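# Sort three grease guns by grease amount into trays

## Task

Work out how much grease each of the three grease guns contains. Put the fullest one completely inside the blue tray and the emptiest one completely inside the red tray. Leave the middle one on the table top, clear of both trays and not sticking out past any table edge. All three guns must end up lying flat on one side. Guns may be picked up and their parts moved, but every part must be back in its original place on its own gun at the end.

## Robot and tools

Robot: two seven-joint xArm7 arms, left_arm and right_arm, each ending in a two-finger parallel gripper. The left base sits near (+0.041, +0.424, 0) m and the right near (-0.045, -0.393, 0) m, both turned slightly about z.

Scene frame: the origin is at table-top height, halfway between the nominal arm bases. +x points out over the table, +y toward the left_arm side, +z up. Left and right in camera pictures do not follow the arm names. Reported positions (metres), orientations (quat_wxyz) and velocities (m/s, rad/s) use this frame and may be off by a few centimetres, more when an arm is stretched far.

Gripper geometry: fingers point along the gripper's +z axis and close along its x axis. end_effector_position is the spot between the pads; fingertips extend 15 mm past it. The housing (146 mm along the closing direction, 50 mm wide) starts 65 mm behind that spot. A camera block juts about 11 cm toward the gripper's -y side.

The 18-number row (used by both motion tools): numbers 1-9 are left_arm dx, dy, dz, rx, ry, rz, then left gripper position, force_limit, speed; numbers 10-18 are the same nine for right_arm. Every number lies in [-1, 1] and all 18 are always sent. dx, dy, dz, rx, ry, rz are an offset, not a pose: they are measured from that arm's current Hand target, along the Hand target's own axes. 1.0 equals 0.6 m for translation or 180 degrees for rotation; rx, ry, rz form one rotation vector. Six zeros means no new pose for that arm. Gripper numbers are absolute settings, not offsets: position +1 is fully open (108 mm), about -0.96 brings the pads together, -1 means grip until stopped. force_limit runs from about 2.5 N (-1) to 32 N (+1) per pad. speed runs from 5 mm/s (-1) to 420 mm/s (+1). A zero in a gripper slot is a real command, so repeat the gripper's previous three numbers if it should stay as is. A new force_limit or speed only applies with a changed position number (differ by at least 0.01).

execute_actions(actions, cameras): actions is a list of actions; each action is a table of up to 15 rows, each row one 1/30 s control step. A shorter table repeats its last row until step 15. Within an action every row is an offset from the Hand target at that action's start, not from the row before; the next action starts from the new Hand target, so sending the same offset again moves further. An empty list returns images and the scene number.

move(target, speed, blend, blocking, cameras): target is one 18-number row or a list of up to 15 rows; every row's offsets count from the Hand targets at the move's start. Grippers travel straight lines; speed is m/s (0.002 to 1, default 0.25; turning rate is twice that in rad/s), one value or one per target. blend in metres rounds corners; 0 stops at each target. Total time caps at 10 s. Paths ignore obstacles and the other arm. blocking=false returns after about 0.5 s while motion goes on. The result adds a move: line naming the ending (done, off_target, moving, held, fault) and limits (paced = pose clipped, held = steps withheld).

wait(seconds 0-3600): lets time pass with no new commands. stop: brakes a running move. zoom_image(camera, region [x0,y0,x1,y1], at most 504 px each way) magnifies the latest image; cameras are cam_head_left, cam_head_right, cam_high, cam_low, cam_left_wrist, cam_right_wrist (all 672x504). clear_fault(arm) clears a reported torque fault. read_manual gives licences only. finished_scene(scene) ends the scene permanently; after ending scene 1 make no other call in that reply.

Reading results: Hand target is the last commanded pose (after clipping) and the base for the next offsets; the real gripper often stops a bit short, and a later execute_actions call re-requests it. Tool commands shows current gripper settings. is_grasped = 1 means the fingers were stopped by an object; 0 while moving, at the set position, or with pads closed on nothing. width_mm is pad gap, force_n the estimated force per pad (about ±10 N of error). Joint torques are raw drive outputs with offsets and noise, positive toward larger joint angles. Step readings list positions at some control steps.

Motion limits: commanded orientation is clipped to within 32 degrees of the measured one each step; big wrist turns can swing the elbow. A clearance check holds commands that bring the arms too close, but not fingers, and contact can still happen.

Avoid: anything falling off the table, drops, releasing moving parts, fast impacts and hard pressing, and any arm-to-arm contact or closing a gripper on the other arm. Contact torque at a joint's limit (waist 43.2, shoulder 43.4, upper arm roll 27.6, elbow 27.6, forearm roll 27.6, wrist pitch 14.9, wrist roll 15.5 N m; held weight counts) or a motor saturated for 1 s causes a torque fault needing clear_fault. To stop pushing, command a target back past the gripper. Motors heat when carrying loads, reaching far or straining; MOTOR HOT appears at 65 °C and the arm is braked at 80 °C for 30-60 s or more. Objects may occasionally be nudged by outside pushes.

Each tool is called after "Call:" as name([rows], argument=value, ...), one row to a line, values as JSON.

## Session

Hypothesis confirmed (longer free travel = more grease).

Call:
execute_actions(actions=[])

Scene clock: 0.00 s.
left_arm: end_effector_position=(+0.4510, +0.3976, +0.1312) width_mm=66.07 is_grasped=0 force_n=0.00 end_effector_quat_wxyz=(+0.180, -0.018, +0.928, +0.327) | right_arm: end_effector_position=(+0.3512, -0.0529, +0.1093) width_mm=108.06 is_grasped=0 force_n=0.00 end_effector_quat_wxyz=(-0.173, +0.742, -0.642, -0.091)
Joint positions: left_arm=[0.929 -0.129 -1.266 0.628 0.942 0.825 -1.917] | right_arm=[0.846 0.193 -0.132 0.876 0.644 0.449 3.907]
Joint velocities: within noise
Joint torques (N m): no reading
Hand target: left_arm +0.4510, +0.3976, +0.1312; +0.180, -0.018, +0.928, +0.327 | right_arm +0.3512, -0.0529, +0.1093; -0.173, +0.742, -0.642, -0.091
Tool commands: left_gripper/position=+0.238 left_gripper/force_limit=+1.0 left_gripper/speed=+1.0 right_gripper/position=+1.0 right_gripper/force_limit=+1.0 right_gripper/speed=+1.0
camera_calibration:
cam_left_wrist: T_world_to_cam=[[-0.92463, 0.07586, -0.37324, 0.43589], [-0.28645, 0.50734, 0.81274, -0.16183], [0.25101, 0.8584, -0.44738, -0.27802]] pos_world=[0.42647, 0.28769, 0.16984]
cam_right_wrist: T_world_to_cam=[[0.15963, -0.9196, -0.35896, -0.06894], [-0.94328, -0.24932, 0.21925, 0.32353], [-0.29112, 0.3036, -0.90724, 0.33568]] pos_world=[0.41391, -0.08465, 0.20886]

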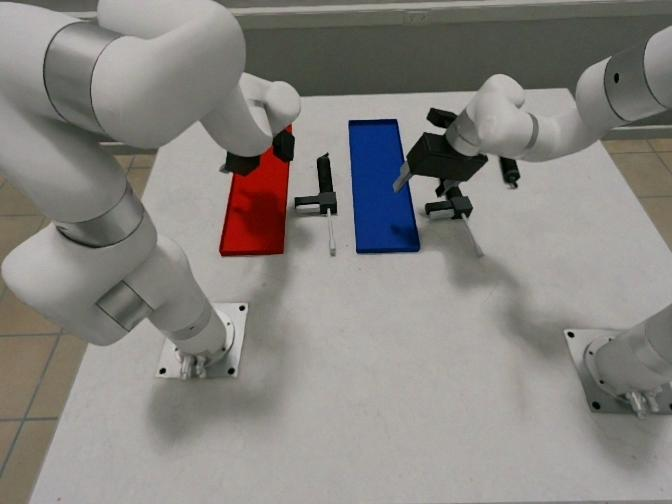

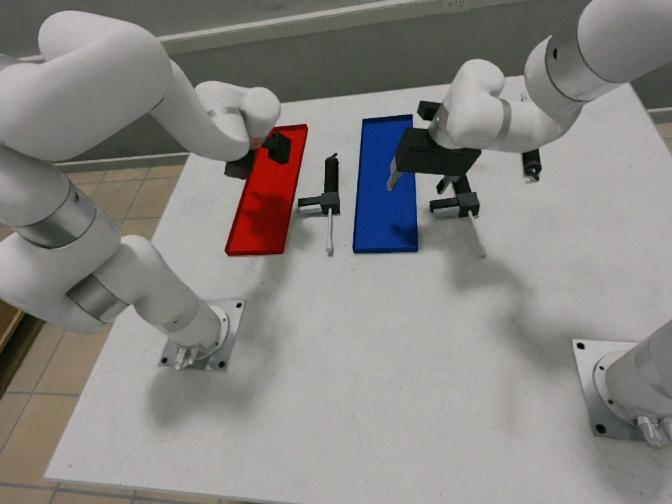

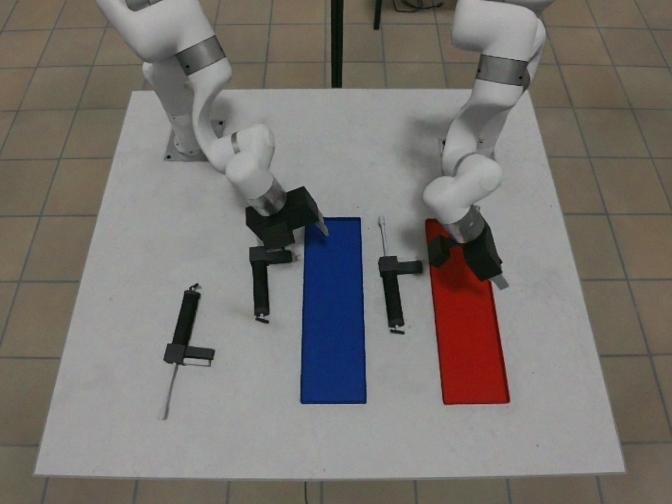

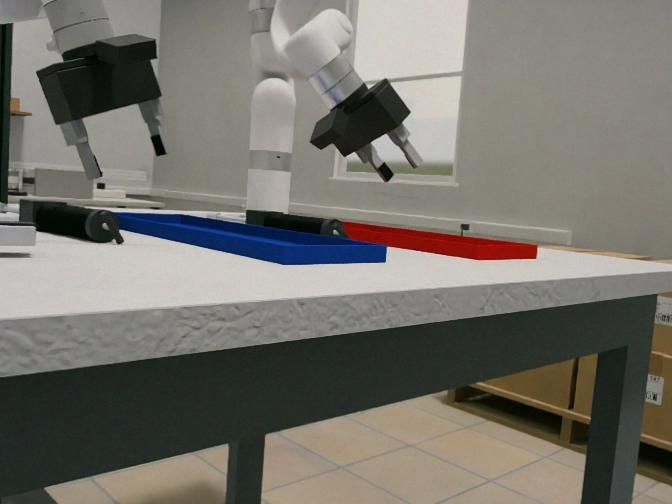

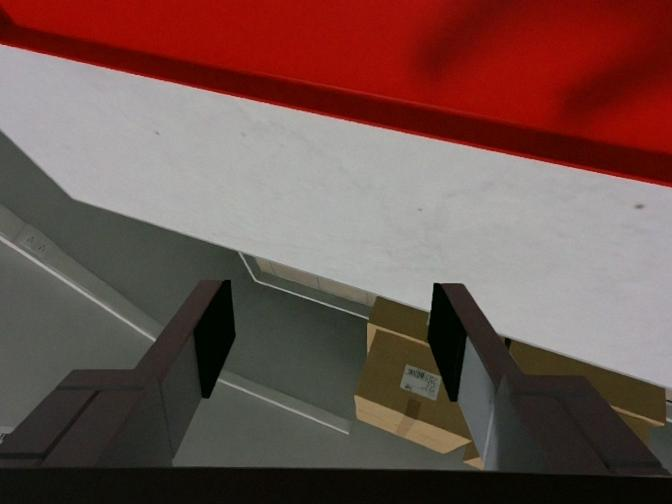

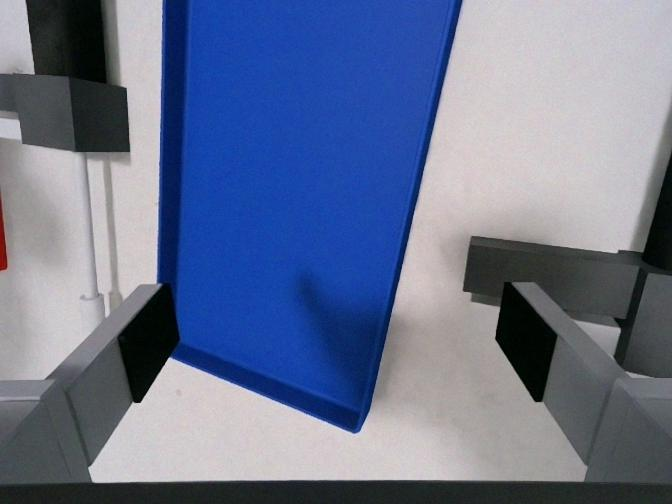

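Call:
move([
  [-0.0247,-0.1173,-0.1654,0.13,-0.031,0.228,0,0.1,0,0.0659,-0.0446,-0.1008,-0.0906,-0.0359,-0.489,0,0.1,0],
  [-0.0493,-0.2345,-0.3307,0.2598,-0.0621,0.4562,0,0.1,0,0.1318,-0.0892,-0.2015,-0.1811,-0.0718,-0.978,0,0.1,0],
], speed=0.6, blend=[0.05,0], cameras=["cam_left_wrist","cam_right_wrist"])

Scene clock: 23.73 s.
left_arm: end_effector_position=(+0.4360, +0.1629, +0.2002) width_mm=53.00 is_grasped=0 force_n=0.00 end_effector_quat_wxyz=(+0.001, +0.672, +0.740, +0.000) | right_arm: end_effector_position=(+0.4059, -0.1645, +0.2003) width_mm=53.01 is_grasped=0 force_n=0.00 end_effector_quat_wxyz=(-0.001, +0.657, +0.753, -0.001)
Joint positions: left_arm=[0.228 0.054 -0.789 1.069 0.045 1.03 0.072] | right_arm=[0.554 0.143 -0.043 1.199 0.009 1.058 1.112]
Joint torques (N m): left_arm=[-3.87 -12.3 -2.74 28.7 4.14 -0.69 1.37] | right_arm=[-5.38 -23.05 1.68 13.01 2.48 -2.49 -2.69]
Hand target: left_arm +0.4360, +0.1629, +0.2002; +0.001, +0.672, +0.740, +0.000 | right_arm +0.4059, -0.1645, +0.2003; -0.001, +0.657, +0.753, -0.001
Off the commanded pose: left_arm 0.000 m, 0 deg | right_arm 0.000 m, 0 deg.
move: done
cam_left_wrist: T_world_to_cam=[[-0.1197, 0.99264, -0.01808, -0.10587], [0.92187, 0.11789, 0.36914, -0.47785], [0.36856, 0.02751, -0.9292, 0.13867]] pos_world=[0.37673, 0.15761, 0.30333]
cam_right_wrist: T_world_to_cam=[[-0.1348, 0.99087, -0.00134, 0.21446], [0.91815, 0.12541, 0.37586, -0.39793], [0.3726, 0.04944, -0.92668, 0.1607]] pos_world=[0.33439, -0.17054, 0.29878]

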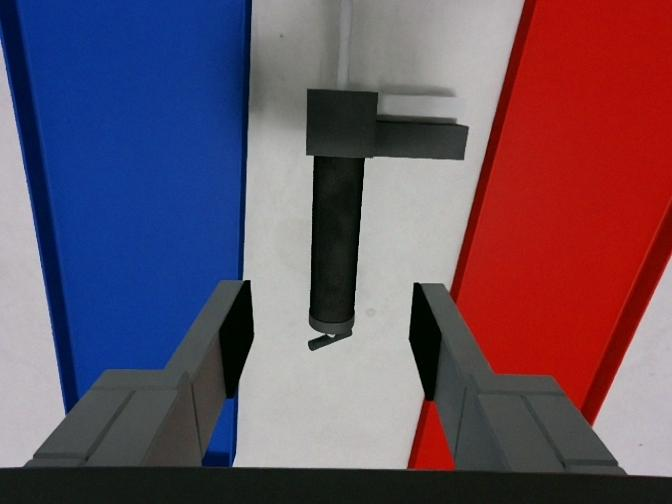

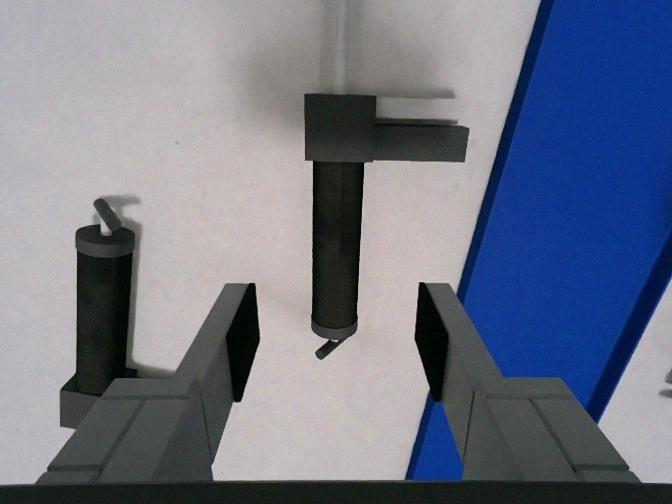

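Call:
move([
  [0,-0.0042,0.22,0,0,0.015,0,0.1,0,0.1087,-0.0017,0.0055,0,0,-0.4567,-0.1,0,0],
  [0,-0.0042,0.292,0,0,0.015,0,0.1,0,0.1087,-0.0017,0.0055,0,0,-0.4567,-0.1,0,0],
  [0,-0.0042,0.292,0,0,0.015,-1,0.1,-0.3,0.1087,-0.0017,0.0055,0,0,-0.4567,-0.1,0,0],
  [0,-0.0042,0.05,0,0,0.015,-1,0.1,-0.3,0.1087,-0.0017,0.0055,0,0,-0.4567,-0.1,0,0],
  [-0.0687,-0.0669,0,0,0,0.5306,-1,0.1,-0.3,0.1087,-0.0017,0.0055,0,0,-0.4567,-0.1,0,0],
  [-0.0687,-0.0669,0,0,0,0.5306,-1,0.1,-0.3,0.2722,0.0206,0.0055,0,0,-0.4567,-0.1,0,0],
  [-0.0687,-0.0669,0,0,0,0.5306,-1,0.1,-0.3,0.2722,0.0206,0.0055,0,0,-0.4567,-1,0,-0.4],
], speed=[0.4,0.12,0.1,0.3,0.4,0.2,0.1], blend=[0.02,0,0,0.03,0,0,0], cameras=["cam_right_wrist","cam_left_wrist"])

Scene clock: 41.87 s.
left_arm: end_effector_position=(+0.3998, +0.1183, +0.2001) width_mm=35.18 is_grasped=1 force_n=32.51 end_effector_quat_wxyz=(+0.000, +1.000, +0.000, +0.000) | right_arm: end_effector_position=(+0.3970, -0.0024, +0.1971) width_mm=0.00 is_grasped=0 force_n=27.33 end_effector_quat_wxyz=(-0.001, +0.001, +1.000, +0.000)
Joint positions: left_arm=[0.23 0.053 -0.914 1.062 0.049 1.031 1.614] | right_arm=[0.643 0.433 0.155 1.587 -0.069 1.162 -0.015]
Joint torques (N m): left_arm=[-16.21 -12.19 -14.82 45.37 -4 -12.32 -0.35] | right_arm=[36.27 -22.8 22.22 23.03 8.9 -7.96 -2.98]
Hand target: left_arm +0.4000, +0.1181, +0.2002; +0.000, +1.000, +0.000, +0.001 | right_arm +0.3960, -0.0010, +0.1972; -0.001, +0.000, +1.000, +0.000
Off the commanded pose: left_arm 0.000 m, 0 deg | right_arm 0.002 m, 0 deg.
MOTOR HOT: joint 4 (elbow) of the right arm reports 67 °C; the controller stops that arm at 80 °C. To cool a motor, set the load down, stop pushing, or move to a pose that needs little force. At that limit the right arm can sag while its brakes close.
move: done
cam_left_wrist: T_world_to_cam=[[0.99956, 0.02406, -0.01718, -0.39893], [0.02869, -0.92956, 0.36754, 0.04224], [-0.00712, -0.36787, -0.92985, 0.35027]] pos_world=[0.40004, 0.17772, 0.30332]
cam_right_wrist: T_world_to_cam=[[-0.99999, 0.00326, 0.0003, 0.39335], [0.00313, 0.92593, 0.37768, -0.04407], [0.00096, 0.37768, -0.92594, 0.30115]] pos_world=[0.3932, -0.07421, 0.29538]
Images, in order (width x height): cam_left_wrist 672x504, cam_right_wrist 672x504.

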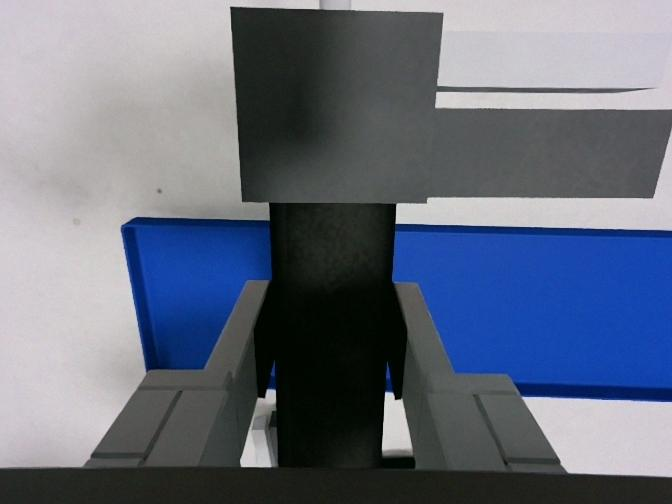

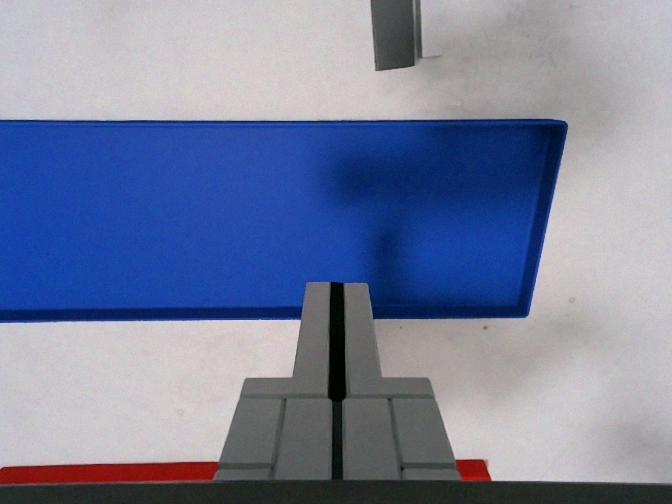

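Call:
move(target=[0,0,0,0,0,0,-1,0.1,-0.3,0,-0.09,-0.055,0,0,0,-0.1,0,0], speed=0.3, cameras=["cam_right_wrist"])

Scene clock: 54.00 s.
left_arm: end_effector_position=(+0.4000, +0.1180, +0.2002) width_mm=35.18 is_grasped=1 force_n=32.51 end_effector_quat_wxyz=(+0.000, +1.000, +0.000, +0.001) | right_arm: end_effector_position=(+0.3961, -0.0550, +0.2301) width_mm=47.50 is_grasped=0 force_n=0.00 end_effector_quat_wxyz=(-0.001, +0.000, +1.000, +0.000)
Joint positions: left_arm=[0.229 0.053 -0.914 1.062 0.049 1.029 1.614] | right_arm=[0.58 0.289 0.136 1.478 -0.039 1.193 -0.104]
Joint torques (N m): left_arm=[4.38 -17.28 1.17 26 4.47 -4.27 1.2] | right_arm=[-4.96 -25.72 -0.64 13.57 2.3 -0.55 -2.92]
Hand target: left_arm +0.4000, +0.1181, +0.2002; +0.000, +1.000, +0.000, +0.001 | right_arm +0.3961, -0.0551, +0.2301; -0.001, +0.000, +1.000, +0.000
Off the commanded pose: left_arm 0.000 m, 0 deg | right_arm 0.000 m, 0 deg.
MOTOR HOT: joint 4 (elbow) of the left arm reports 69 °C; the controller stops that arm at 80 °C. To cool a motor, set the load down, stop pushing, or move to a pose that needs little force. At that limit the left arm can sag while its brakes close.
MOTOR HOT: still on. Joint 4 (elbow) of the right arm reports 77 °C.
move: done
cam_right_wrist: T_world_to_cam=[[-1, 0.00075, 0.00034, 0.39249], [0.00083, 0.92544, 0.37888, -0.00719], [-0.00003, 0.37888, -0.92545, 0.35203]] pos_world=[0.3925, -0.12702, 0.32837]

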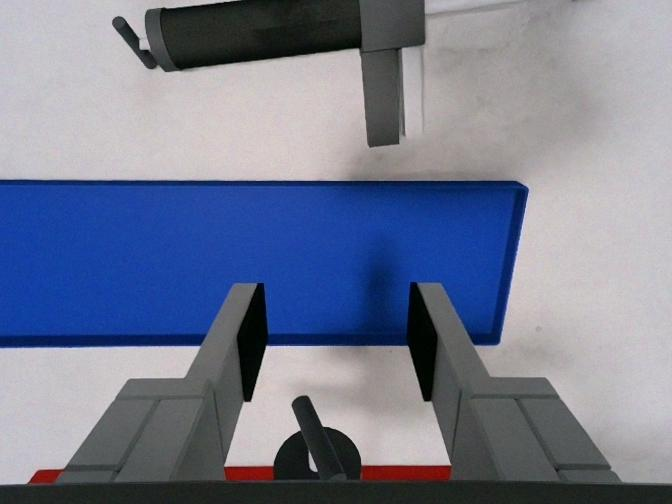

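Call:
move([
  [0,0,0,0,0,0,-1,0.1,-0.3,-0.005,0.03,0.055,0,0,0,-0.1,0,0],
  [0,0,0,0,0,0,-1,0.1,-0.3,-0.005,0.1217,0.055,0,0,0,-0.1,0,0],
  [0,0,0,0,0,0,-1,0.1,-0.3,-0.005,0.1217,0.055,0,0,0,-1,0,0],
], speed=[0.3,0.2,0.1], blend=[0.02,0,0])

Call:
move(target=[0,0,0,0,0,0,-1,0.1,-0.3,0,-0.0333,0,0,0,0,-1,0,0], speed=0.08)

Call:
move(target=[0,0,0,0,0,0,-1,0.1,-0.3,0,-0.025,0,0,0,0,-1,0,0], speed=0.08, cameras=["cam_right_wrist"])

Scene clock: 61.97 s.
left_arm: end_effector_position=(+0.3997, +0.1181, +0.2000) width_mm=36.23 is_grasped=1 force_n=34.18 end_effector_quat_wxyz=(+0.000, +1.000, +0.000, +0.000) | right_arm: end_effector_position=(+0.3995, +0.0175, +0.1972) width_mm=22.50 is_grasped=1 force_n=19.39 end_effector_quat_wxyz=(-0.001, +0.001, +1.000, +0.000)
Joint positions: left_arm=[0.229 0.053 -0.914 1.062 0.049 1.03 1.614] | right_arm=[0.666 0.489 0.161 1.671 -0.079 1.19 0.009]
Joint torques (N m): left_arm=[1.28 -14 0.08 49.76 -5.29 -11 -2.87] | right_arm=[30.84 -19.91 18.98 12.06 8.04 -1.58 -3.12]
Hand target: left_arm +0.4000, +0.1181, +0.2002; +0.000, +1.000, +0.000, +0.001 | right_arm +0.3990, +0.0180, +0.1972; -0.001, +0.000, +1.000, +0.000
Off the commanded pose: left_arm 0.000 m, 0 deg | right_arm 0.001 m, 0 deg.
MOTOR HOT: still on. Joint 4 (elbow) of the left arm reports 67 °C.
MOTOR HOT: still on. Joint 4 (elbow) of the right arm reports 75 °C.
move: done; blend cut to 0.0189 m at target 1

Scene clock: 62.60 s.
left_arm: end_effector_position=(+0.3999, +0.1180, +0.2002) width_mm=35.43 is_grasped=1 force_n=31.91 end_effector_quat_wxyz=(+0.000, +1.000, +0.000, +0.001) | right_arm: end_effector_position=(+0.3990, -0.0019, +0.1971) width_mm=8.55 is_grasped=1 force_n=19.41 end_effector_quat_wxyz=(-0.001, +0.000, +1.000, +0.000)
Joint positions: left_arm=[0.229 0.053 -0.914 1.062 0.049 1.029 1.614] | right_arm=[0.64 0.439 0.157 1.596 -0.07 1.164 -0.019]
Joint torques (N m): left_arm=[5.92 -19.89 4.05 29.35 5.03 -2.39 0] | right_arm=[-2.81 -27 1.22 10.92 2.97 -1.17 -2.79]
Hand target: left_arm +0.4000, +0.1181, +0.2002; +0.000, +1.000, +0.000, +0.001 | right_arm +0.3990, -0.0020, +0.1972; -0.001, +0.000, +1.000, +0.000
Off the commanded pose: left_arm 0.000 m, 0 deg | right_arm 0.000 m, 0 deg.
MOTOR HOT: still on. Joint 4 (elbow) of the left arm reports 67 °C.
MOTOR HOT: still on. Joint 4 (elbow) of the right arm reports 74 °C.
move: done

Scene clock: 63.17 s.
left_arm: end_effector_position=(+0.4000, +0.1181, +0.2002) width_mm=35.43 is_grasped=1 force_n=30.64 end_effector_quat_wxyz=(+0.000, +1.000, +0.000, +0.001) | right_arm: end_effector_position=(+0.3990, -0.0170, +0.1971) width_mm=8.55 is_grasped=1 force_n=18.98 end_effector_quat_wxyz=(-0.001, +0.000, +1.000, +0.000)
Joint positions: left_arm=[0.229 0.053 -0.914 1.062 0.049 1.029 1.614] | right_arm=[0.621 0.403 0.153 1.544 -0.063 1.147 -0.042]
Joint torques (N m): left_arm=[6.44 -20.13 3.71 29.38 4.73 -2.48 0.17] | right_arm=[-3.73 -26.31 0.44 10.9 2.69 -1.24 -2.73]
Hand target: left_arm +0.4000, +0.1181, +0.2002; +0.000, +1.000, +0.000, +0.001 | right_arm +0.3990, -0.0170, +0.1971; -0.001, +0.000, +1.000, +0.000
Off the commanded pose: left_arm 0.000 m, 0 deg | right_arm 0.000 m, 0 deg.
MOTOR HOT: still on. Joint 4 (elbow) of the left arm reports 67 °C.
MOTOR HOT: still on. Joint 4 (elbow) of the right arm reports 74 °C.
move: done
cam_right_wrist: T_world_to_cam=[[-1, 0.00079, 0.00025, 0.3954], [0.00083, 0.92544, 0.37888, -0.02995], [0.00007, 0.37888, -0.92545, 0.30701]] pos_world=[0.3954, -0.08892, 0.29537]

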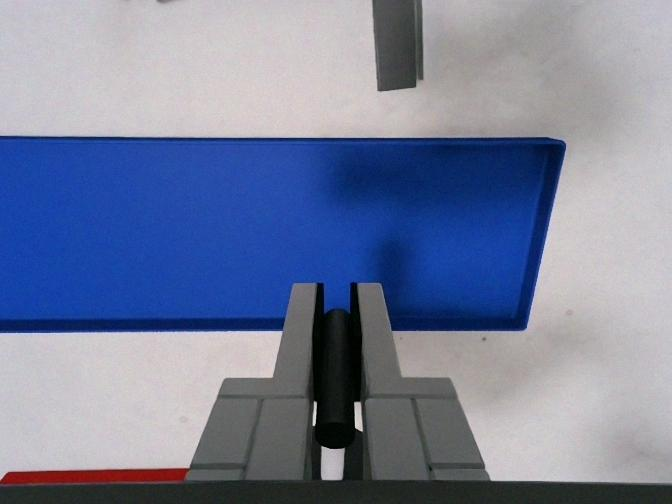

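Call:
move(target=[0,0,0,0,0,0,-1,0.1,-0.3,0,-0.025,0,0,0,0,-1,0,0], speed=0.08)

Call:
move(target=[0,0,0,0,0,0,-1,0.1,-0.3,0,-0.025,0,0,0,0,-1,0,0], speed=0.08)

Call:
move(target=[0,0,0,0,0,0,-1,0.1,-0.3,0,-0.025,0,0,0,0,-1,0,0], speed=0.08)

Scene clock: 67.13 s.
left_arm: end_effector_position=(+0.4000, +0.1181, +0.2002) width_mm=35.43 is_grasped=1 force_n=29.53 end_effector_quat_wxyz=(+0.000, +1.000, +0.000, +0.001) | right_arm: end_effector_position=(+0.3990, -0.0320, +0.1971) width_mm=8.55 is_grasped=1 force_n=18.39 end_effector_quat_wxyz=(-0.001, +0.000, +1.000, +0.000)
Joint positions: left_arm=[0.229 0.053 -0.914 1.062 0.049 1.029 1.614] | right_arm=[0.602 0.369 0.148 1.495 -0.056 1.131 -0.065]
Joint torques (N m): left_arm=[5.51 -20.04 2.54 29.45 2.34 -2.97 0.09] | right_arm=[-4.51 -25.68 -0.19 11.17 2.64 -1.48 -2.79]
Hand target: left_arm +0.4000, +0.1181, +0.2002; +0.000, +1.000, +0.000, +0.001 | right_arm +0.3990, -0.0320, +0.1971; -0.001, +0.000, +1.000, +0.000
Off the commanded pose: left_arm 0.000 m, 0 deg | right_arm 0.000 m, 0 deg.
MOTOR HOT: still on. Joint 4 (elbow) of the left arm reports 66 °C.
MOTOR HOT: still on. Joint 4 (elbow) of the right arm reports 72 °C.
move: done

Scene clock: 67.70 s.
left_arm: end_effector_position=(+0.4000, +0.1180, +0.2003) width_mm=35.43 is_grasped=1 force_n=28.78 end_effector_quat_wxyz=(+0.000, +1.000, +0.000, +0.001) | right_arm: end_effector_position=(+0.3989, -0.0467, +0.1972) width_mm=8.55 is_grasped=1 force_n=18.08 end_effector_quat_wxyz=(-0.001, +0.000, +1.000, +0.000)
Joint positions: left_arm=[0.229 0.053 -0.914 1.062 0.049 1.029 1.614] | right_arm=[0.584 0.337 0.142 1.449 -0.05 1.117 -0.09]
Joint torques (N m): left_arm=[6.92 -16.51 5.7 26.15 1.98 0.53 -0.05] | right_arm=[-19.38 -25.15 -10.08 7.72 -1.1 1.29 -2.71]
Hand target: left_arm +0.4000, +0.1181, +0.2002; +0.000, +1.000, +0.000, +0.001 | right_arm +0.3990, -0.0470, +0.1971; -0.001, +0.000, +1.000, +0.000
Off the commanded pose: left_arm 0.000 m, 0 deg | right_arm 0.000 m, 0 deg.
MOTOR HOT: still on. Joint 4 (elbow) of the left arm reports 66 °C.
MOTOR HOT: still on. Joint 4 (elbow) of the right arm reports 71 °C.
move: done

Scene clock: 68.27 s.
left_arm: end_effector_position=(+0.4001, +0.1183, +0.2001) width_mm=35.43 is_grasped=1 force_n=18.84 end_effector_quat_wxyz=(+0.000, +1.000, +0.000, +0.001) | right_arm: end_effector_position=(+0.3992, -0.0622, +0.1971) width_mm=0.00 is_grasped=0 force_n=31.74 end_effector_quat_wxyz=(-0.001, +0.000, +1.000, +0.000)
Joint positions: left_arm=[0.23 0.053 -0.913 1.062 0.049 1.029 1.614] | right_arm=[0.565 0.306 0.135 1.405 -0.043 1.104 -0.115]
Joint torques (N m): left_arm=[-3.61 -15.17 -3.02 32.66 2.1 -4.47 -0.39] | right_arm=[0.91 -25.23 2.95 12.83 2.43 -2.4 -2.87]
Hand target: left_arm +0.4000, +0.1181, +0.2002; +0.000, +1.000, +0.000, +0.001 | right_arm +0.3990, -0.0620, +0.1971; -0.001, +0.000, +1.000, +0.000
Off the commanded pose: left_arm 0.000 m, 0 deg | right_arm 0.000 m, 0 deg.
MOTOR HOT: still on. Joint 4 (elbow) of the left arm reports 66 °C.
MOTOR HOT: still on. Joint 4 (elbow) of the right arm reports 71 °C.
move: done

Call:
move([
  [0,0,0,0,0,0,-1,0.1,-0.3,0,0.1142,0,0,0,0,-1,0,0],
  [0,0,0,0,0,0,-1,0.1,-0.3,0,-0.05,0,0,0,0,-1,0,0],
  [0.0558,-0.0748,0,0,0,-0.5156,-1,0.1,-0.3,-0.0305,-0.1688,-0.005,0,0,0.466,0,0.1,0.3],
  [0.0558,-0.0748,0.22,0,0,-0.5156,-1,0.1,-0.3,-0.0305,-0.1688,0.21,0,0,0.466,0,0.1,0.3],
  [0.0558,-0.0748,0.29,0,0,-0.5156,0,0.1,0,-0.0305,-0.1688,0.286,0,0,0.466,-1,0.1,-0.2],
  [0.0558,-0.0748,0,0,0,-0.5156,0,0.1,0,-0.0305,-0.1688,0.05,0,0,0.466,-1,0.1,-0.2],
  [-0.0083,0.0717,-0.05,0,0,0,-0.1,0.1,0,-0.0017,-0.0933,-0.005,0,0,0,-1,0.1,-0.2],
], speed=[0.1,0.3,0.4,0.35,0.1,0.3,0.4], blend=[0,0.03,0,0.02,0,0.03,0], cameras=["cam_left_wrist","cam_high"])

Scene clock: 92.40 s.
left_arm: end_effector_position=(+0.3949, +0.0750, +0.2302) width_mm=47.50 is_grasped=0 force_n=0.00 end_effector_quat_wxyz=(+0.000, +1.000, +0.000, +0.001) | right_arm: end_effector_position=(+0.4000, -0.1180, +0.2001) width_mm=35.36 is_grasped=1 force_n=31.89 end_effector_quat_wxyz=(-0.001, +0.000, +1.000, +0.000)
Joint positions: left_arm=[0.195 0.155 -0.991 1.22 0.143 1.137 1.472] | right_arm=[0.501 0.201 0.104 1.273 -0.021 1.075 -0.216]
Joint torques (N m): left_arm=[1.53 -11.85 -2.51 29.05 1.02 -0.75 1.45] | right_arm=[-5.18 -17.21 2.48 20.15 2.18 -0.86 -2.81]
Hand target: left_arm +0.3950, +0.0750, +0.2302; +0.000, +1.000, +0.000, +0.001 | right_arm +0.4000, -0.1180, +0.2001; -0.001, +0.000, +1.000, +0.000
Off the commanded pose: left_arm 0.000 m, 0 deg | right_arm 0.000 m, 0 deg.
MOTOR HOT: still on. Joint 4 (elbow) of the left arm reports 65 °C.
MOTOR HOT: still on. Joint 4 (elbow) of the right arm reports 72 °C.
move: done
cam_left_wrist: T_world_to_cam=[[0.99958, 0.02378, -0.01623, -0.39276], [0.02809, -0.92926, 0.36836, -0.00897], [-0.00632, -0.36867, -0.92954, 0.36189]] pos_world=[0.39514, 0.13442, 0.33332]
Images, in order (width x height): cam_high 672x504, cam_left_wrist 672x504.

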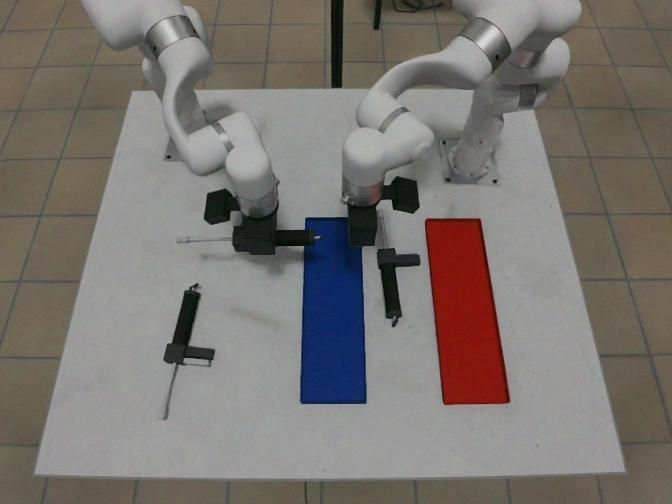

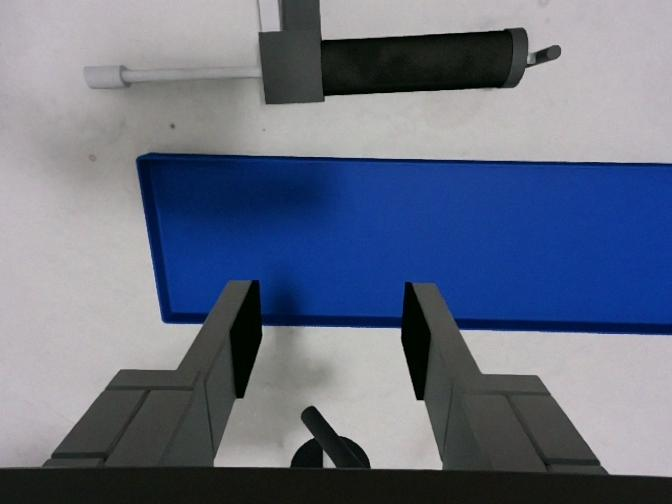

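Call:
move([
  [-0.005,0.05,0.0553,0,0,0,-0.1,0.1,0,0,0,0,0,0,0,-1,0.1,-0.2],
  [-0.005,0.1483,0.0553,0,0,0,-0.1,0.1,0,0,0,0,0,0,0,-1,0.1,-0.2],
  [-0.005,0.1483,0.0553,0,0,0,-1,0.4,-0.3,0,0,0,0,0,0,-1,0.1,-0.2],
], speed=[0.3,0.2,0.1], blend=[0.02,0,0])

Call:
move(target=[0,-0.0333,0,0,0,0,-1,0.4,-0.3,0,0,0,0,0,0,-1,0.1,-0.2], speed=0.08)

Call:
move(target=[0,-0.025,0,0,0,0,-1,0.4,-0.3,0,0,0,0,0,0,-1,0.1,-0.2], speed=0.08)

Call:
move(target=[0,-0.0167,0,0,0,0,-1,0.4,-0.3,0,0,0,0,0,0,-1,0.1,-0.2], speed=0.08, cameras=["cam_left_wrist"])

Scene clock: 101.13 s.
left_arm: end_effector_position=(+0.3921, -0.0139, +0.1971) width_mm=36.48 is_grasped=1 force_n=38.89 end_effector_quat_wxyz=(+0.000, +1.000, +0.000, +0.001) | right_arm: end_effector_position=(+0.4000, -0.1179, +0.2000) width_mm=35.36 is_grasped=1 force_n=33.40 end_effector_quat_wxyz=(-0.001, +0.000, +1.000, +0.000)
Joint positions: left_arm=[-0.1 0.488 -0.927 1.453 0.42 1.176 1.186] | right_arm=[0.501 0.201 0.104 1.273 -0.021 1.075 -0.216]
Joint torques (N m): left_arm=[-6.08 -21.67 -13 16.73 -5.32 -0.93 0.23] | right_arm=[-9.37 -20.93 -2.86 19.93 0.05 -4.98 3.65]
Hand target: left_arm +0.3920, -0.0139, +0.1971; +0.000, +1.000, +0.000, +0.001 | right_arm +0.4000, -0.1180, +0.2001; -0.001, +0.000, +1.000, +0.000
Off the commanded pose: left_arm 0.000 m, 0 deg | right_arm 0.000 m, 0 deg.
MOTOR HOT: still on. Joint 4 (elbow) of the left arm reports 65 °C.
MOTOR HOT: still on. Joint 4 (elbow) of the right arm reports 76 °C.
move: done

Scene clock: 101.80 s.
left_arm: end_effector_position=(+0.3921, +0.0061, +0.1970) width_mm=8.30 is_grasped=1 force_n=25.38 end_effector_quat_wxyz=(+0.000, +1.000, +0.000, +0.001) | right_arm: end_effector_position=(+0.4000, -0.1180, +0.2000) width_mm=35.42 is_grasped=1 force_n=31.66 end_effector_quat_wxyz=(-0.001, +0.000, +1.000, +0.000)
Joint positions: left_arm=[-0.029 0.43 -0.949 1.378 0.382 1.145 1.225] | right_arm=[0.501 0.201 0.104 1.272 -0.021 1.075 -0.216]
Joint torques (N m): left_arm=[2.38 -25 -10.02 19.04 -4.82 -3.27 1.5] | right_arm=[1.86 -24.71 0.46 18.8 -1.56 -3.62 2.39]
Hand target: left_arm +0.3920, +0.0060, +0.1971; +0.000, +1.000, +0.000, +0.001 | right_arm +0.4000, -0.1180, +0.2001; -0.001, +0.000, +1.000, +0.000
Off the commanded pose: left_arm 0.000 m, 0 deg | right_arm 0.000 m, 0 deg.
MOTOR HOT: still on. Joint 4 (elbow) of the left arm reports 64 °C.
MOTOR HOT: still on. Joint 4 (elbow) of the right arm reports 76 °C.
move: done

Scene clock: 102.40 s.
left_arm: end_effector_position=(+0.3920, +0.0210, +0.1970) width_mm=8.30 is_grasped=1 force_n=25.43 end_effector_quat_wxyz=(+0.000, +1.000, +0.000, +0.001) | right_arm: end_effector_position=(+0.4000, -0.1179, +0.2000) width_mm=35.42 is_grasped=1 force_n=31.07 end_effector_quat_wxyz=(-0.001, +0.000, +1.000, +0.000)
Joint positions: left_arm=[0.025 0.384 -0.967 1.325 0.35 1.123 1.26] | right_arm=[0.501 0.201 0.104 1.273 -0.021 1.075 -0.216]
Joint torques (N m): left_arm=[3.98 -22.52 -8.15 18.43 -4.22 -2.51 1.5] | right_arm=[-5.37 -26.98 -3.42 21.29 -1.05 -3 2.96]
Hand target: left_arm +0.3920, +0.0210, +0.1970; +0.000, +1.000, +0.000, +0.001 | right_arm +0.4000, -0.1180, +0.2001; -0.001, +0.000, +1.000, +0.000
Off the commanded pose: left_arm 0.000 m, 0 deg | right_arm 0.000 m, 0 deg.
MOTOR HOT: still on. Joint 4 (elbow) of the left arm reports 64 °C.
MOTOR HOT: still on. Joint 4 (elbow) of the right arm reports 76 °C.
move: done

Scene clock: 102.90 s.
left_arm: end_effector_position=(+0.3920, +0.0310, +0.1970) width_mm=8.30 is_grasped=1 force_n=25.46 end_effector_quat_wxyz=(+0.000, +1.000, +0.000, +0.001) | right_arm: end_effector_position=(+0.4000, -0.1180, +0.2001) width_mm=35.42 is_grasped=1 force_n=30.88 end_effector_quat_wxyz=(-0.001, +0.000, +1.000, +0.000)
Joint positions: left_arm=[0.061 0.353 -0.978 1.29 0.327 1.108 1.285] | right_arm=[0.501 0.201 0.104 1.273 -0.021 1.075 -0.216]
Joint torques (N m): left_arm=[3.97 -21.59 -7.41 17.97 -3.74 -2.46 1.45] | right_arm=[-7.04 -26.98 -3.58 21.38 0 -2.37 2.95]
Hand target: left_arm +0.3920, +0.0311, +0.1970; +0.000, +1.000, +0.000, +0.001 | right_arm +0.4000, -0.1180, +0.2001; -0.001, +0.000, +1.000, +0.000
Off the commanded pose: left_arm 0.000 m, 0 deg | right_arm 0.000 m, 0 deg.
MOTOR HOT: still on. Joint 4 (elbow) of the left arm reports 64 °C.
MOTOR HOT: still on. Joint 4 (elbow) of the right arm reports 76 °C.
move: done
cam_left_wrist: T_world_to_cam=[[0.99958, 0.02387, -0.01627, -0.38925], [0.02819, -0.92926, 0.36836, -0.03749], [-0.00632, -0.36867, -0.92954, 0.31483]] pos_world=[0.39214, 0.09052, 0.30012]

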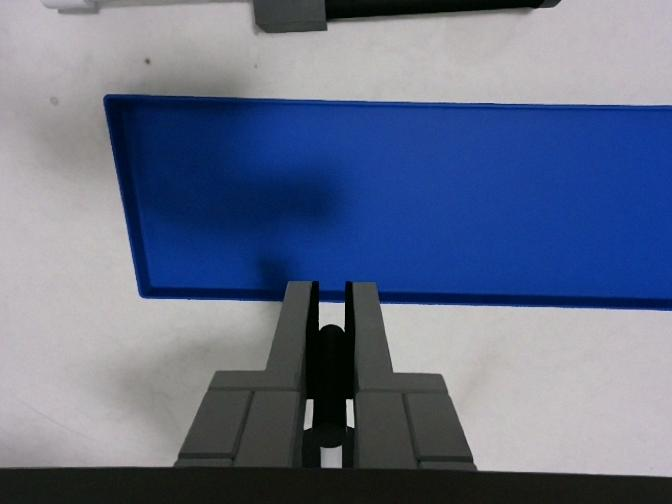

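Call:
move(target=[0,-0.025,0,0,0,0,-1,0.4,-0.3,0,0,0,0,0,0,-1,0.1,-0.2], speed=0.08)

Call:
move(target=[0,-0.025,0,0,0,0,-1,0.4,-0.3,0,0,0,0,0,0,-1,0.1,-0.2], speed=0.08)

Scene clock: 107.53 s.
left_arm: end_effector_position=(+0.3920, +0.0460, +0.1970) width_mm=8.30 is_grasped=1 force_n=25.44 end_effector_quat_wxyz=(+0.000, +1.000, +0.000, +0.001) | right_arm: end_effector_position=(+0.4000, -0.1178, +0.2002) width_mm=35.42 is_grasped=1 force_n=30.60 end_effector_quat_wxyz=(-0.001, +0.000, +1.000, +0.001)
Joint positions: left_arm=[0.115 0.305 -0.994 1.241 0.289 1.088 1.328] | right_arm=[0.501 0.201 0.104 1.273 -0.021 1.075 -0.216]
Joint torques (N m): left_arm=[8.62 -20.64 -1.75 13.39 -1.71 1.81 1.46] | right_arm=[-20.15 -23.54 -10.97 13.84 -4.77 0.14 1.33]
Hand target: left_arm +0.3920, +0.0461, +0.1970; +0.000, +1.000, +0.000, +0.001 | right_arm +0.4000, -0.1180, +0.2001; -0.001, +0.000, +1.000, +0.000
Off the commanded pose: left_arm 0.000 m, 0 deg | right_arm 0.000 m, 0 deg.
MOTOR HOT: still on. Joint 4 (elbow) of the right arm reports 78 °C.
MOTOR HOT: cleared for the motors of the left arm.
move: done

Scene clock: 108.13 s.
left_arm: end_effector_position=(+0.3920, +0.0610, +0.1970) width_mm=8.30 is_grasped=1 force_n=25.45 end_effector_quat_wxyz=(+0.000, +1.000, +0.000, +0.001) | right_arm: end_effector_position=(+0.4000, -0.1180, +0.2001) width_mm=35.42 is_grasped=1 force_n=30.45 end_effector_quat_wxyz=(-0.001, +0.000, +1.000, +0.000)
Joint positions: left_arm=[0.168 0.253 -1.01 1.193 0.245 1.068 1.376] | right_arm=[0.501 0.201 0.104 1.273 -0.021 1.075 -0.216]
Joint torques (N m): left_arm=[9.5 -19.16 -0.28 13.16 -1.25 2.04 1.53] | right_arm=[-21.2 -19.56 -11.98 13.21 -5.4 0.33 -0.22]
Hand target: left_arm +0.3920, +0.0611, +0.1970; +0.000, +1.000, +0.000, +0.001 | right_arm +0.4000, -0.1180, +0.2001; -0.001, +0.000, +1.000, +0.000
Off the commanded pose: left_arm 0.000 m, 0 deg | right_arm 0.000 m, 0 deg.
MOTOR HOT: still on. Joint 4 (elbow) of the right arm reports 78 °C.
move: done

Call:
move(target=[0,0.0335,0,0,0,0,-1,0.4,-0.3,0,0,0,0,0,0,-1,0.1,-0.2], speed=0.15)

Call:
move(target=[0,0.0083,0,0,0,0,-1,0.4,-0.3,0,0,0,0,0,0,-1,0.1,-0.2], speed=0.15)

Call:
move([
  [0,0.076,0,0,0,0,-1,0.4,-0.3,0,0,0,0,0,0,-1,0.1,-0.2],
  [0,0.076,0,0,0,0,-0.1,0.4,0.3,0,0,0,0,0,0,-1,0.1,-0.2],
  [0,0,0,0,0,0,-0.1,0.4,0.3,0,0,0.1,0,0,0,-1,0.1,-0.2],
], speed=[0.15,0.2,0.3], cameras=["cam_left_wrist"])

Scene clock: 120.67 s.
left_arm: end_effector_position=(+0.3920, +0.0410, +0.1970) width_mm=8.30 is_grasped=1 force_n=25.40 end_effector_quat_wxyz=(+0.000, +1.000, +0.000, +0.001) | right_arm: end_effector_position=(+0.4001, -0.1181, +0.2000) width_mm=35.42 is_grasped=1 force_n=31.01 end_effector_quat_wxyz=(-0.001, +0.000, +1.000, +0.000)
Joint positions: left_arm=[0.099 0.323 -0.992 1.258 0.304 1.095 1.311] | right_arm=[0.501 0.201 0.104 1.273 -0.021 1.075 -0.216]
Joint torques (N m): left_arm=[-1.21 -14.77 0.59 21.47 5.15 3.49 -1.51] | right_arm=[-9.26 -18.33 -5.74 16.43 -2.48 -1.15 -1.46]
Hand target: left_arm +0.3920, +0.0410, +0.1970; +0.000, +1.000, +0.000, +0.001 | right_arm +0.4000, -0.1180, +0.2001; -0.001, +0.000, +1.000, +0.000
Off the commanded pose: left_arm 0.000 m, 0 deg | right_arm 0.000 m, 0 deg.
MOTOR HOT: still on. Joint 4 (elbow) of the right arm reports 73 °C.
move: done

Scene clock: 121.17 s.
left_arm: end_effector_position=(+0.3920, +0.0360, +0.1970) width_mm=8.30 is_grasped=1 force_n=25.46 end_effector_quat_wxyz=(+0.000, +1.000, +0.000, +0.001) | right_arm: end_effector_position=(+0.4001, -0.1181, +0.2000) width_mm=35.42 is_grasped=1 force_n=31.15 end_effector_quat_wxyz=(-0.001, +0.000, +1.000, +0.000)
Joint positions: left_arm=[0.081 0.339 -0.986 1.274 0.317 1.102 1.297] | right_arm=[0.501 0.201 0.104 1.272 -0.021 1.075 -0.216]
Joint torques (N m): left_arm=[-5.36 -14.7 -4.62 25.91 3.32 -0.46 -1.6] | right_arm=[3.47 -19.69 1.89 20.51 0.18 -3.14 -0.35]
Hand target: left_arm +0.3920, +0.0360, +0.1970; +0.000, +1.000, +0.000, +0.001 | right_arm +0.4000, -0.1180, +0.2001; -0.001, +0.000, +1.000, +0.000
Off the commanded pose: left_arm 0.000 m, 0 deg | right_arm 0.000 m, 0 deg.
MOTOR HOT: still on. Joint 4 (elbow) of the right arm reports 73 °C.
move: done

Scene clock: 123.17 s.
left_arm: end_effector_position=(+0.3920, +0.0360, +0.1970) width_mm=47.49 is_grasped=0 force_n=0.00 end_effector_quat_wxyz=(+0.000, +1.000, +0.000, +0.001) | right_arm: end_effector_position=(+0.3999, -0.1179, +0.1401) width_mm=35.42 is_grasped=1 force_n=29.30 end_effector_quat_wxyz=(-0.001, +0.000, +1.000, +0.000)
Joint positions: left_arm=[0.083 0.34 -0.989 1.274 0.318 1.102 1.296] | right_arm=[0.503 0.271 0.102 1.185 -0.032 0.918 -0.209]
Joint torques (N m): left_arm=[4.49 -22.27 -7 21.89 -3.51 -3.77 1.45] | right_arm=[4.94 -17.78 -0.88 14.28 -2.35 -2.7 2.95]
Hand target: left_arm +0.3920, +0.0360, +0.1970; +0.000, +1.000, +0.000, +0.001 | right_arm +0.3999, -0.1179, +0.1401; -0.001, +0.000, +1.000, +0.000
Off the commanded pose: left_arm 0.000 m, 0 deg | right_arm 0.000 m, 0 deg.
MOTOR HOT: still on. Joint 4 (elbow) of the right arm reports 74 °C.
move: done
cam_left_wrist: T_world_to_cam=[[0.99958, 0.02387, -0.01627, -0.38937], [0.02819, -0.92926, 0.36836, -0.03294], [-0.00632, -0.36867, -0.92954, 0.31663]] pos_world=[0.39214, 0.09542, 0.30012]

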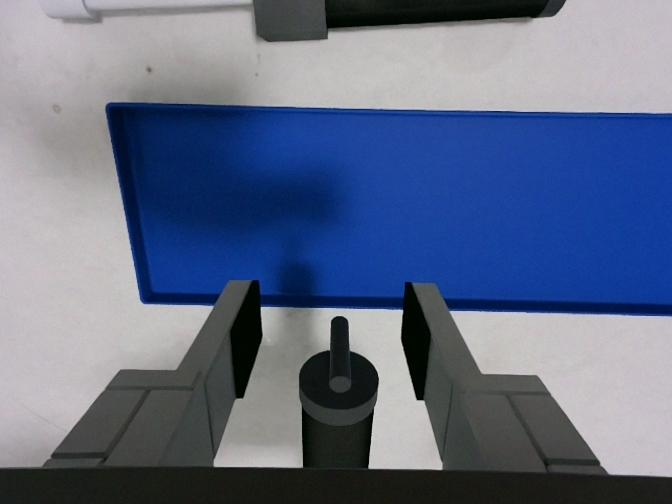

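Call:
move([
  [0,-0.1,-0.03,0,0,0,-0.1,0.4,0.3,-0.029,-0.0757,0,0,0,0.466,-1,0.1,-0.2],
  [0,-0.1,-0.03,0,0,0,-0.1,0.4,0.3,-0.029,-0.0757,0.13,0,0,0.466,-1,0.1,-0.2],
  [0,-0.1,-0.03,0,0,0,-0.1,0.4,0.3,-0.029,-0.0757,0.191,0,0,0.466,0,0.1,0.2],
  [0,-0.1,-0.03,0,0,0,-0.1,0.4,0.3,-0.029,-0.0757,0,0,0,0.466,0,0.1,0.2],
  [0,-0.1,-0.03,0,0,0,-0.1,0.4,0.3,-0.2693,-0.3668,-0.1,0,0,-0.458,0,0.1,0.2],
], speed=[0.4,0.3,0.1,0.3,0.6], blend=[0,0.02,0,0.04,0], cameras=["cam_right_wrist"])

Scene clock: 147.67 s.
left_arm: end_effector_position=(+0.3920, +0.0960, +0.2150) width_mm=47.49 is_grasped=0 force_n=0.00 end_effector_quat_wxyz=(+0.000, +1.000, +0.000, +0.001) | right_arm: end_effector_position=(+0.5616, -0.3381, +0.1995) width_mm=53.00 is_grasped=0 force_n=0.00 end_effector_quat_wxyz=(-0.001, -0.659, +0.752, +0.001)
Joint positions: left_arm=[0.298 0.089 -1.042 1.123 0.088 1.078 1.538] | right_arm=[0.035 0.501 0.132 1.699 -0.066 1.205 -2.094]
Joint torques (N m): left_arm=[4.55 -16.12 -0.07 22.97 -3.36 -3.82 1.24] | right_arm=[-5.34 -19.65 3.27 18.33 2.43 -0.63 -2.81]
Hand target: left_arm +0.3920, +0.0960, +0.2150; +0.000, +1.000, +0.000, +0.001 | right_arm +0.5616, -0.3381, +0.1995; -0.001, -0.659, +0.752, +0.001
Off the commanded pose: left_arm 0.000 m, 0 deg | right_arm 0.000 m, 0 deg.
MOTOR HOT: still on. Joint 4 (elbow) of the right arm reports 71 °C.
move: done; blend cut to 0.0183 m at target 2
cam_right_wrist: T_world_to_cam=[[-0.13237, -0.9912, -0.00277, -0.26379], [-0.91671, 0.12135, 0.38067, 0.5093], [-0.37698, 0.05293, -0.92471, 0.53224]] pos_world=[0.63261, -0.35145, 0.29756]

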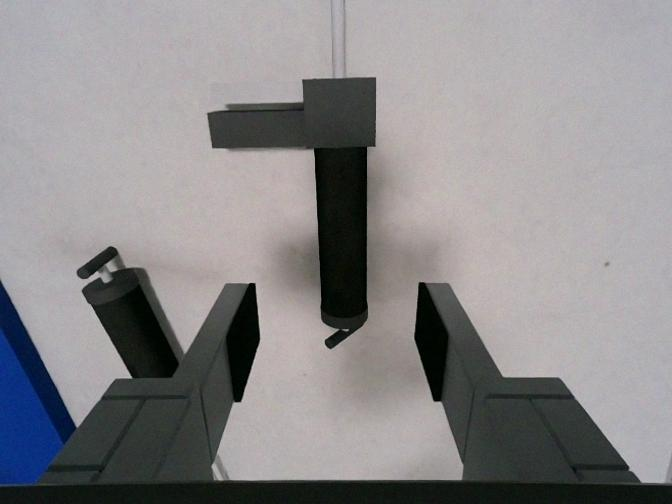

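Call:
move([
  [0,0,0,0,0,0,-0.1,0.4,0.3,0,0,0.22,0,0,0,0,0.1,0.2],
  [0,0,0,0,0,0,-0.1,0.4,0.3,0,0,0.29,0,0,0,-1,0.1,-0.2],
  [0.005,0.035,0.1083,0,0,0,-0.1,0.4,0.3,0,0,0.08,0,0,0,-1,0.1,-0.2],
  [0.005,0.035,0.1083,0,0,0,-0.1,0.4,0.3,-0.328,0.3155,0.07,0,0,0.458,-1,0.1,-0.2],
  [0.005,0.035,0.1083,0,0,0,-0.1,0.4,0.3,-0.328,0.3155,0.1325,0,0,0.458,-1,0.1,-0.2],
], speed=[0.4,0.12,0.3,0.5,0.15], blend=[0.02,0,0.03,0.01,0], cameras=["cam_left_wrist","cam_high"])

Scene clock: 161.57 s.
left_arm: end_effector_position=(+0.3951, +0.0750, +0.1501) width_mm=47.49 is_grasped=0 force_n=0.00 end_effector_quat_wxyz=(+0.000, +1.000, +0.000, +0.001) | right_arm: end_effector_position=(+0.3997, -0.1180, +0.1206) width_mm=35.44 is_grasped=1 force_n=27.97 end_effector_quat_wxyz=(-0.001, +0.000, +1.000, +0.000)
Joint positions: left_arm=[0.182 0.305 -0.988 1.096 0.315 0.947 1.351] | right_arm=[0.491 0.3 0.114 1.163 -0.041 0.868 -0.202]
Joint torques (N m): left_arm=[-3.8 -13.79 -2.31 27.26 4.3 -0.69 -1.54] | right_arm=[4.79 -17.76 -0.7 14.38 -2.27 -2.91 2.91]
Hand target: left_arm +0.3951, +0.0750, +0.1501; +0.000, +1.000, +0.000, +0.001 | right_arm +0.3997, -0.1180, +0.1206; -0.001, +0.000, +1.000, +0.000
Off the commanded pose: left_arm 0.000 m, 0 deg | right_arm 0.000 m, 0 deg.
MOTOR HOT: still on. Joint 4 (elbow) of the right arm reports 73 °C.
move: done
cam_left_wrist: T_world_to_cam=[[0.99958, 0.02387, -0.01627, -0.39416], [0.02819, -0.92926, 0.36836, 0.02049], [-0.00632, -0.36867, -0.92954, 0.28744]] pos_world=[0.39524, 0.13442, 0.25322]
Images, in order (width x height): cam_high 672x504, cam_left_wrist 672x504.

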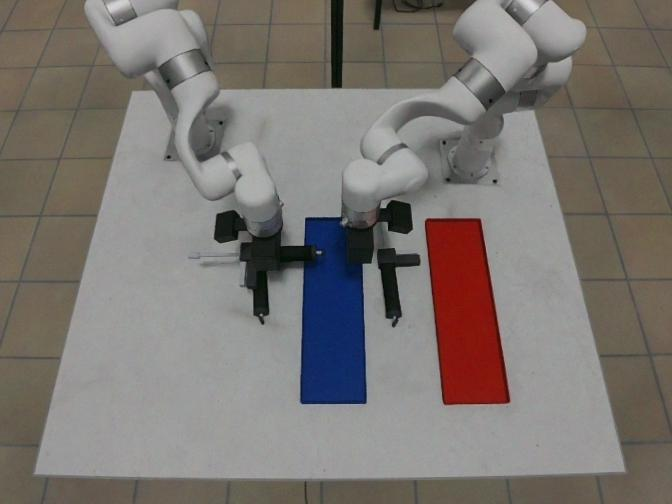

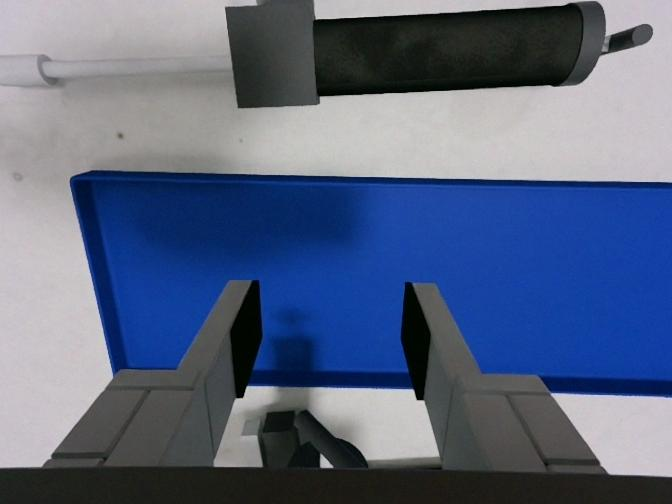

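Call:
move([
  [-0.0052,0.05,0.0542,0,0,0,-0.1,0.4,0,0,0,0,0,0,0,-1,0.1,-0.2],
  [-0.0052,0.14,0.0542,0,0,0,-0.1,0.4,0,0,0,0,0,0,0,-1,0.1,-0.2],
  [-0.0052,0.14,0.0542,0,0,0,-1,0.4,-0.3,0,0,0,0,0,0,-1,0.1,-0.2],
], speed=[0.3,0.2,0.1], blend=[0.02,0,0], cameras=["cam_left_wrist"])

Call:
move(target=[0,-0.0333,0,0,0,0,-1,0.4,-0.3,0,0,0,0,0,0,-1,0.1,-0.2], speed=0.08)

Call:
move(target=[0,-0.025,0,0,0,0,-1,0.4,-0.3,0,0,0,0,0,0,-1,0.1,-0.2], speed=0.08)

Call:
move(target=[0,-0.0167,0,0,0,0,-1,0.4,-0.3,0,0,0,0,0,0,-1,0.1,-0.2], speed=0.08, cameras=["cam_left_wrist"])

Scene clock: 171.47 s.
left_arm: end_effector_position=(+0.3921, -0.0090, +0.1176) width_mm=35.77 is_grasped=1 force_n=40.17 end_effector_quat_wxyz=(+0.000, +1.000, +0.000, +0.001) | right_arm: end_effector_position=(+0.3996, -0.1180, +0.1205) width_mm=35.44 is_grasped=1 force_n=28.67 end_effector_quat_wxyz=(-0.001, +0.000, +1.000, +0.000)
Joint positions: left_arm=[-0.11 0.584 -0.877 1.336 0.528 1.003 1.121] | right_arm=[0.491 0.3 0.114 1.163 -0.041 0.868 -0.202]
Joint torques (N m): left_arm=[-5.11 -22.25 -11.98 16.24 -1.52 -1.35 0.09] | right_arm=[-2.84 -21.73 -2.35 21.22 -0.38 -2.75 1.68]
Hand target: left_arm +0.3920, -0.0091, +0.1176; +0.000, +1.000, +0.000, +0.001 | right_arm +0.3997, -0.1180, +0.1206; -0.001, +0.000, +1.000, +0.000
Off the commanded pose: left_arm 0.000 m, 0 deg | right_arm 0.000 m, 0 deg.
MOTOR HOT: still on. Joint 4 (elbow) of the right arm reports 72 °C.
move: done
cam_left_wrist: T_world_to_cam=[[0.99958, 0.02404, -0.01612, -0.38973], [0.02829, -0.92925, 0.36836, -0.04555], [-0.00612, -0.36867, -0.92954, 0.22616]] pos_world=[0.39224, 0.05042, 0.22072]

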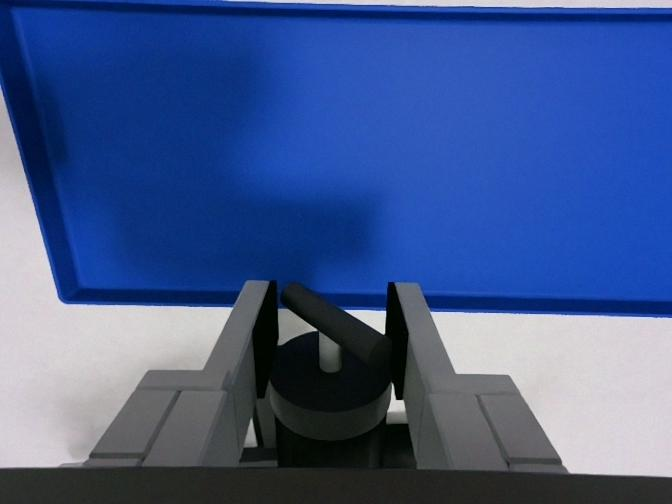

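Scene clock: 172.10 s.
left_arm: end_effector_position=(+0.3920, +0.0109, +0.1175) width_mm=8.11 is_grasped=1 force_n=36.74 end_effector_quat_wxyz=(+0.000, +1.000, +0.000, +0.001) | right_arm: end_effector_position=(+0.3997, -0.1180, +0.1205) width_mm=35.44 is_grasped=1 force_n=29.07 end_effector_quat_wxyz=(-0.001, +0.000, +1.000, +0.000)
Joint positions: left_arm=[-0.046 0.536 -0.898 1.264 0.506 0.972 1.151] | right_arm=[0.491 0.3 0.114 1.164 -0.041 0.868 -0.202]
Joint torques (N m): left_arm=[3.26 -26.18 -10.06 16.87 -4.18 -3.01 1.52] | right_arm=[-0.13 -26.02 0.09 15.07 1.44 -2.13 -0.86]
Hand target: left_arm +0.3920, +0.0109, +0.1176; +0.000, +1.000, +0.000, +0.001 | right_arm +0.3997, -0.1180, +0.1206; -0.001, +0.000, +1.000, +0.000
Off the commanded pose: left_arm 0.000 m, 0 deg | right_arm 0.000 m, 0 deg.
MOTOR HOT: still on. Joint 4 (elbow) of the right arm reports 72 °C.
move: done

Scene clock: 172.67 s.
left_arm: end_effector_position=(+0.3920, +0.0259, +0.1175) width_mm=8.11 is_grasped=1 force_n=36.73 end_effector_quat_wxyz=(+0.000, +1.000, +0.000, +0.001) | right_arm: end_effector_position=(+0.3996, -0.1180, +0.1206) width_mm=35.44 is_grasped=1 force_n=28.81 end_effector_quat_wxyz=(-0.001, +0.000, +1.000, +0.000)
Joint positions: left_arm=[0.002 0.5 -0.914 1.213 0.487 0.949 1.176] | right_arm=[0.491 0.3 0.114 1.163 -0.041 0.868 -0.202]
Joint torques (N m): left_arm=[3.77 -24.74 -9.09 16.92 -3.97 -2.75 1.52] | right_arm=[-1.01 -27.79 -0.29 15.16 1.91 -1.97 -1.74]
Hand target: left_arm +0.3920, +0.0259, +0.1175; +0.000, +1.000, +0.000, +0.001 | right_arm +0.3997, -0.1180, +0.1206; -0.001, +0.000, +1.000, +0.000
Off the commanded pose: left_arm 0.000 m, 0 deg | right_arm 0.000 m, 0 deg.
MOTOR HOT: still on. Joint 4 (elbow) of the right arm reports 72 °C.
move: done

Scene clock: 173.17 s.
left_arm: end_effector_position=(+0.3920, +0.0359, +0.1175) width_mm=8.11 is_grasped=1 force_n=36.73 end_effector_quat_wxyz=(+0.000, +1.000, +0.000, +0.001) | right_arm: end_effector_position=(+0.3996, -0.1180, +0.1206) width_mm=35.44 is_grasped=1 force_n=28.71 end_effector_quat_wxyz=(-0.001, +0.000, +1.000, +0.000)
Joint positions: left_arm=[0.036 0.475 -0.926 1.179 0.473 0.935 1.195] | right_arm=[0.491 0.3 0.114 1.163 -0.041 0.868 -0.202]
Joint torques (N m): left_arm=[3.85 -23.96 -8.49 16.69 -3.71 -2.76 1.38] | right_arm=[-1.66 -27.82 -0.6 15.59 1.88 -1.95 -1.75]
Hand target: left_arm +0.3920, +0.0359, +0.1175; +0.000, +1.000, +0.000, +0.001 | right_arm +0.3997, -0.1180, +0.1206; -0.001, +0.000, +1.000, +0.000
Off the commanded pose: left_arm 0.000 m, 0 deg | right_arm 0.000 m, 0 deg.
MOTOR HOT: still on. Joint 4 (elbow) of the right arm reports 72 °C.
move: done
cam_left_wrist: T_world_to_cam=[[0.99958, 0.02387, -0.01627, -0.39066], [0.02819, -0.92926, 0.36836, -0.00366], [-0.00632, -0.36867, -0.92954, 0.24274]] pos_world=[0.39214, 0.09542, 0.22062]

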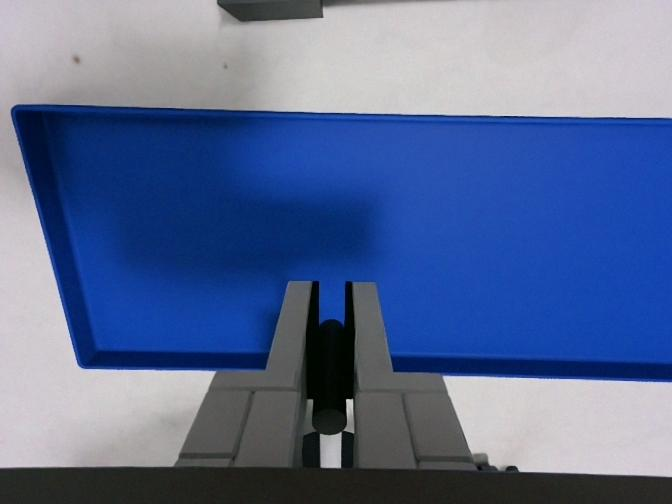

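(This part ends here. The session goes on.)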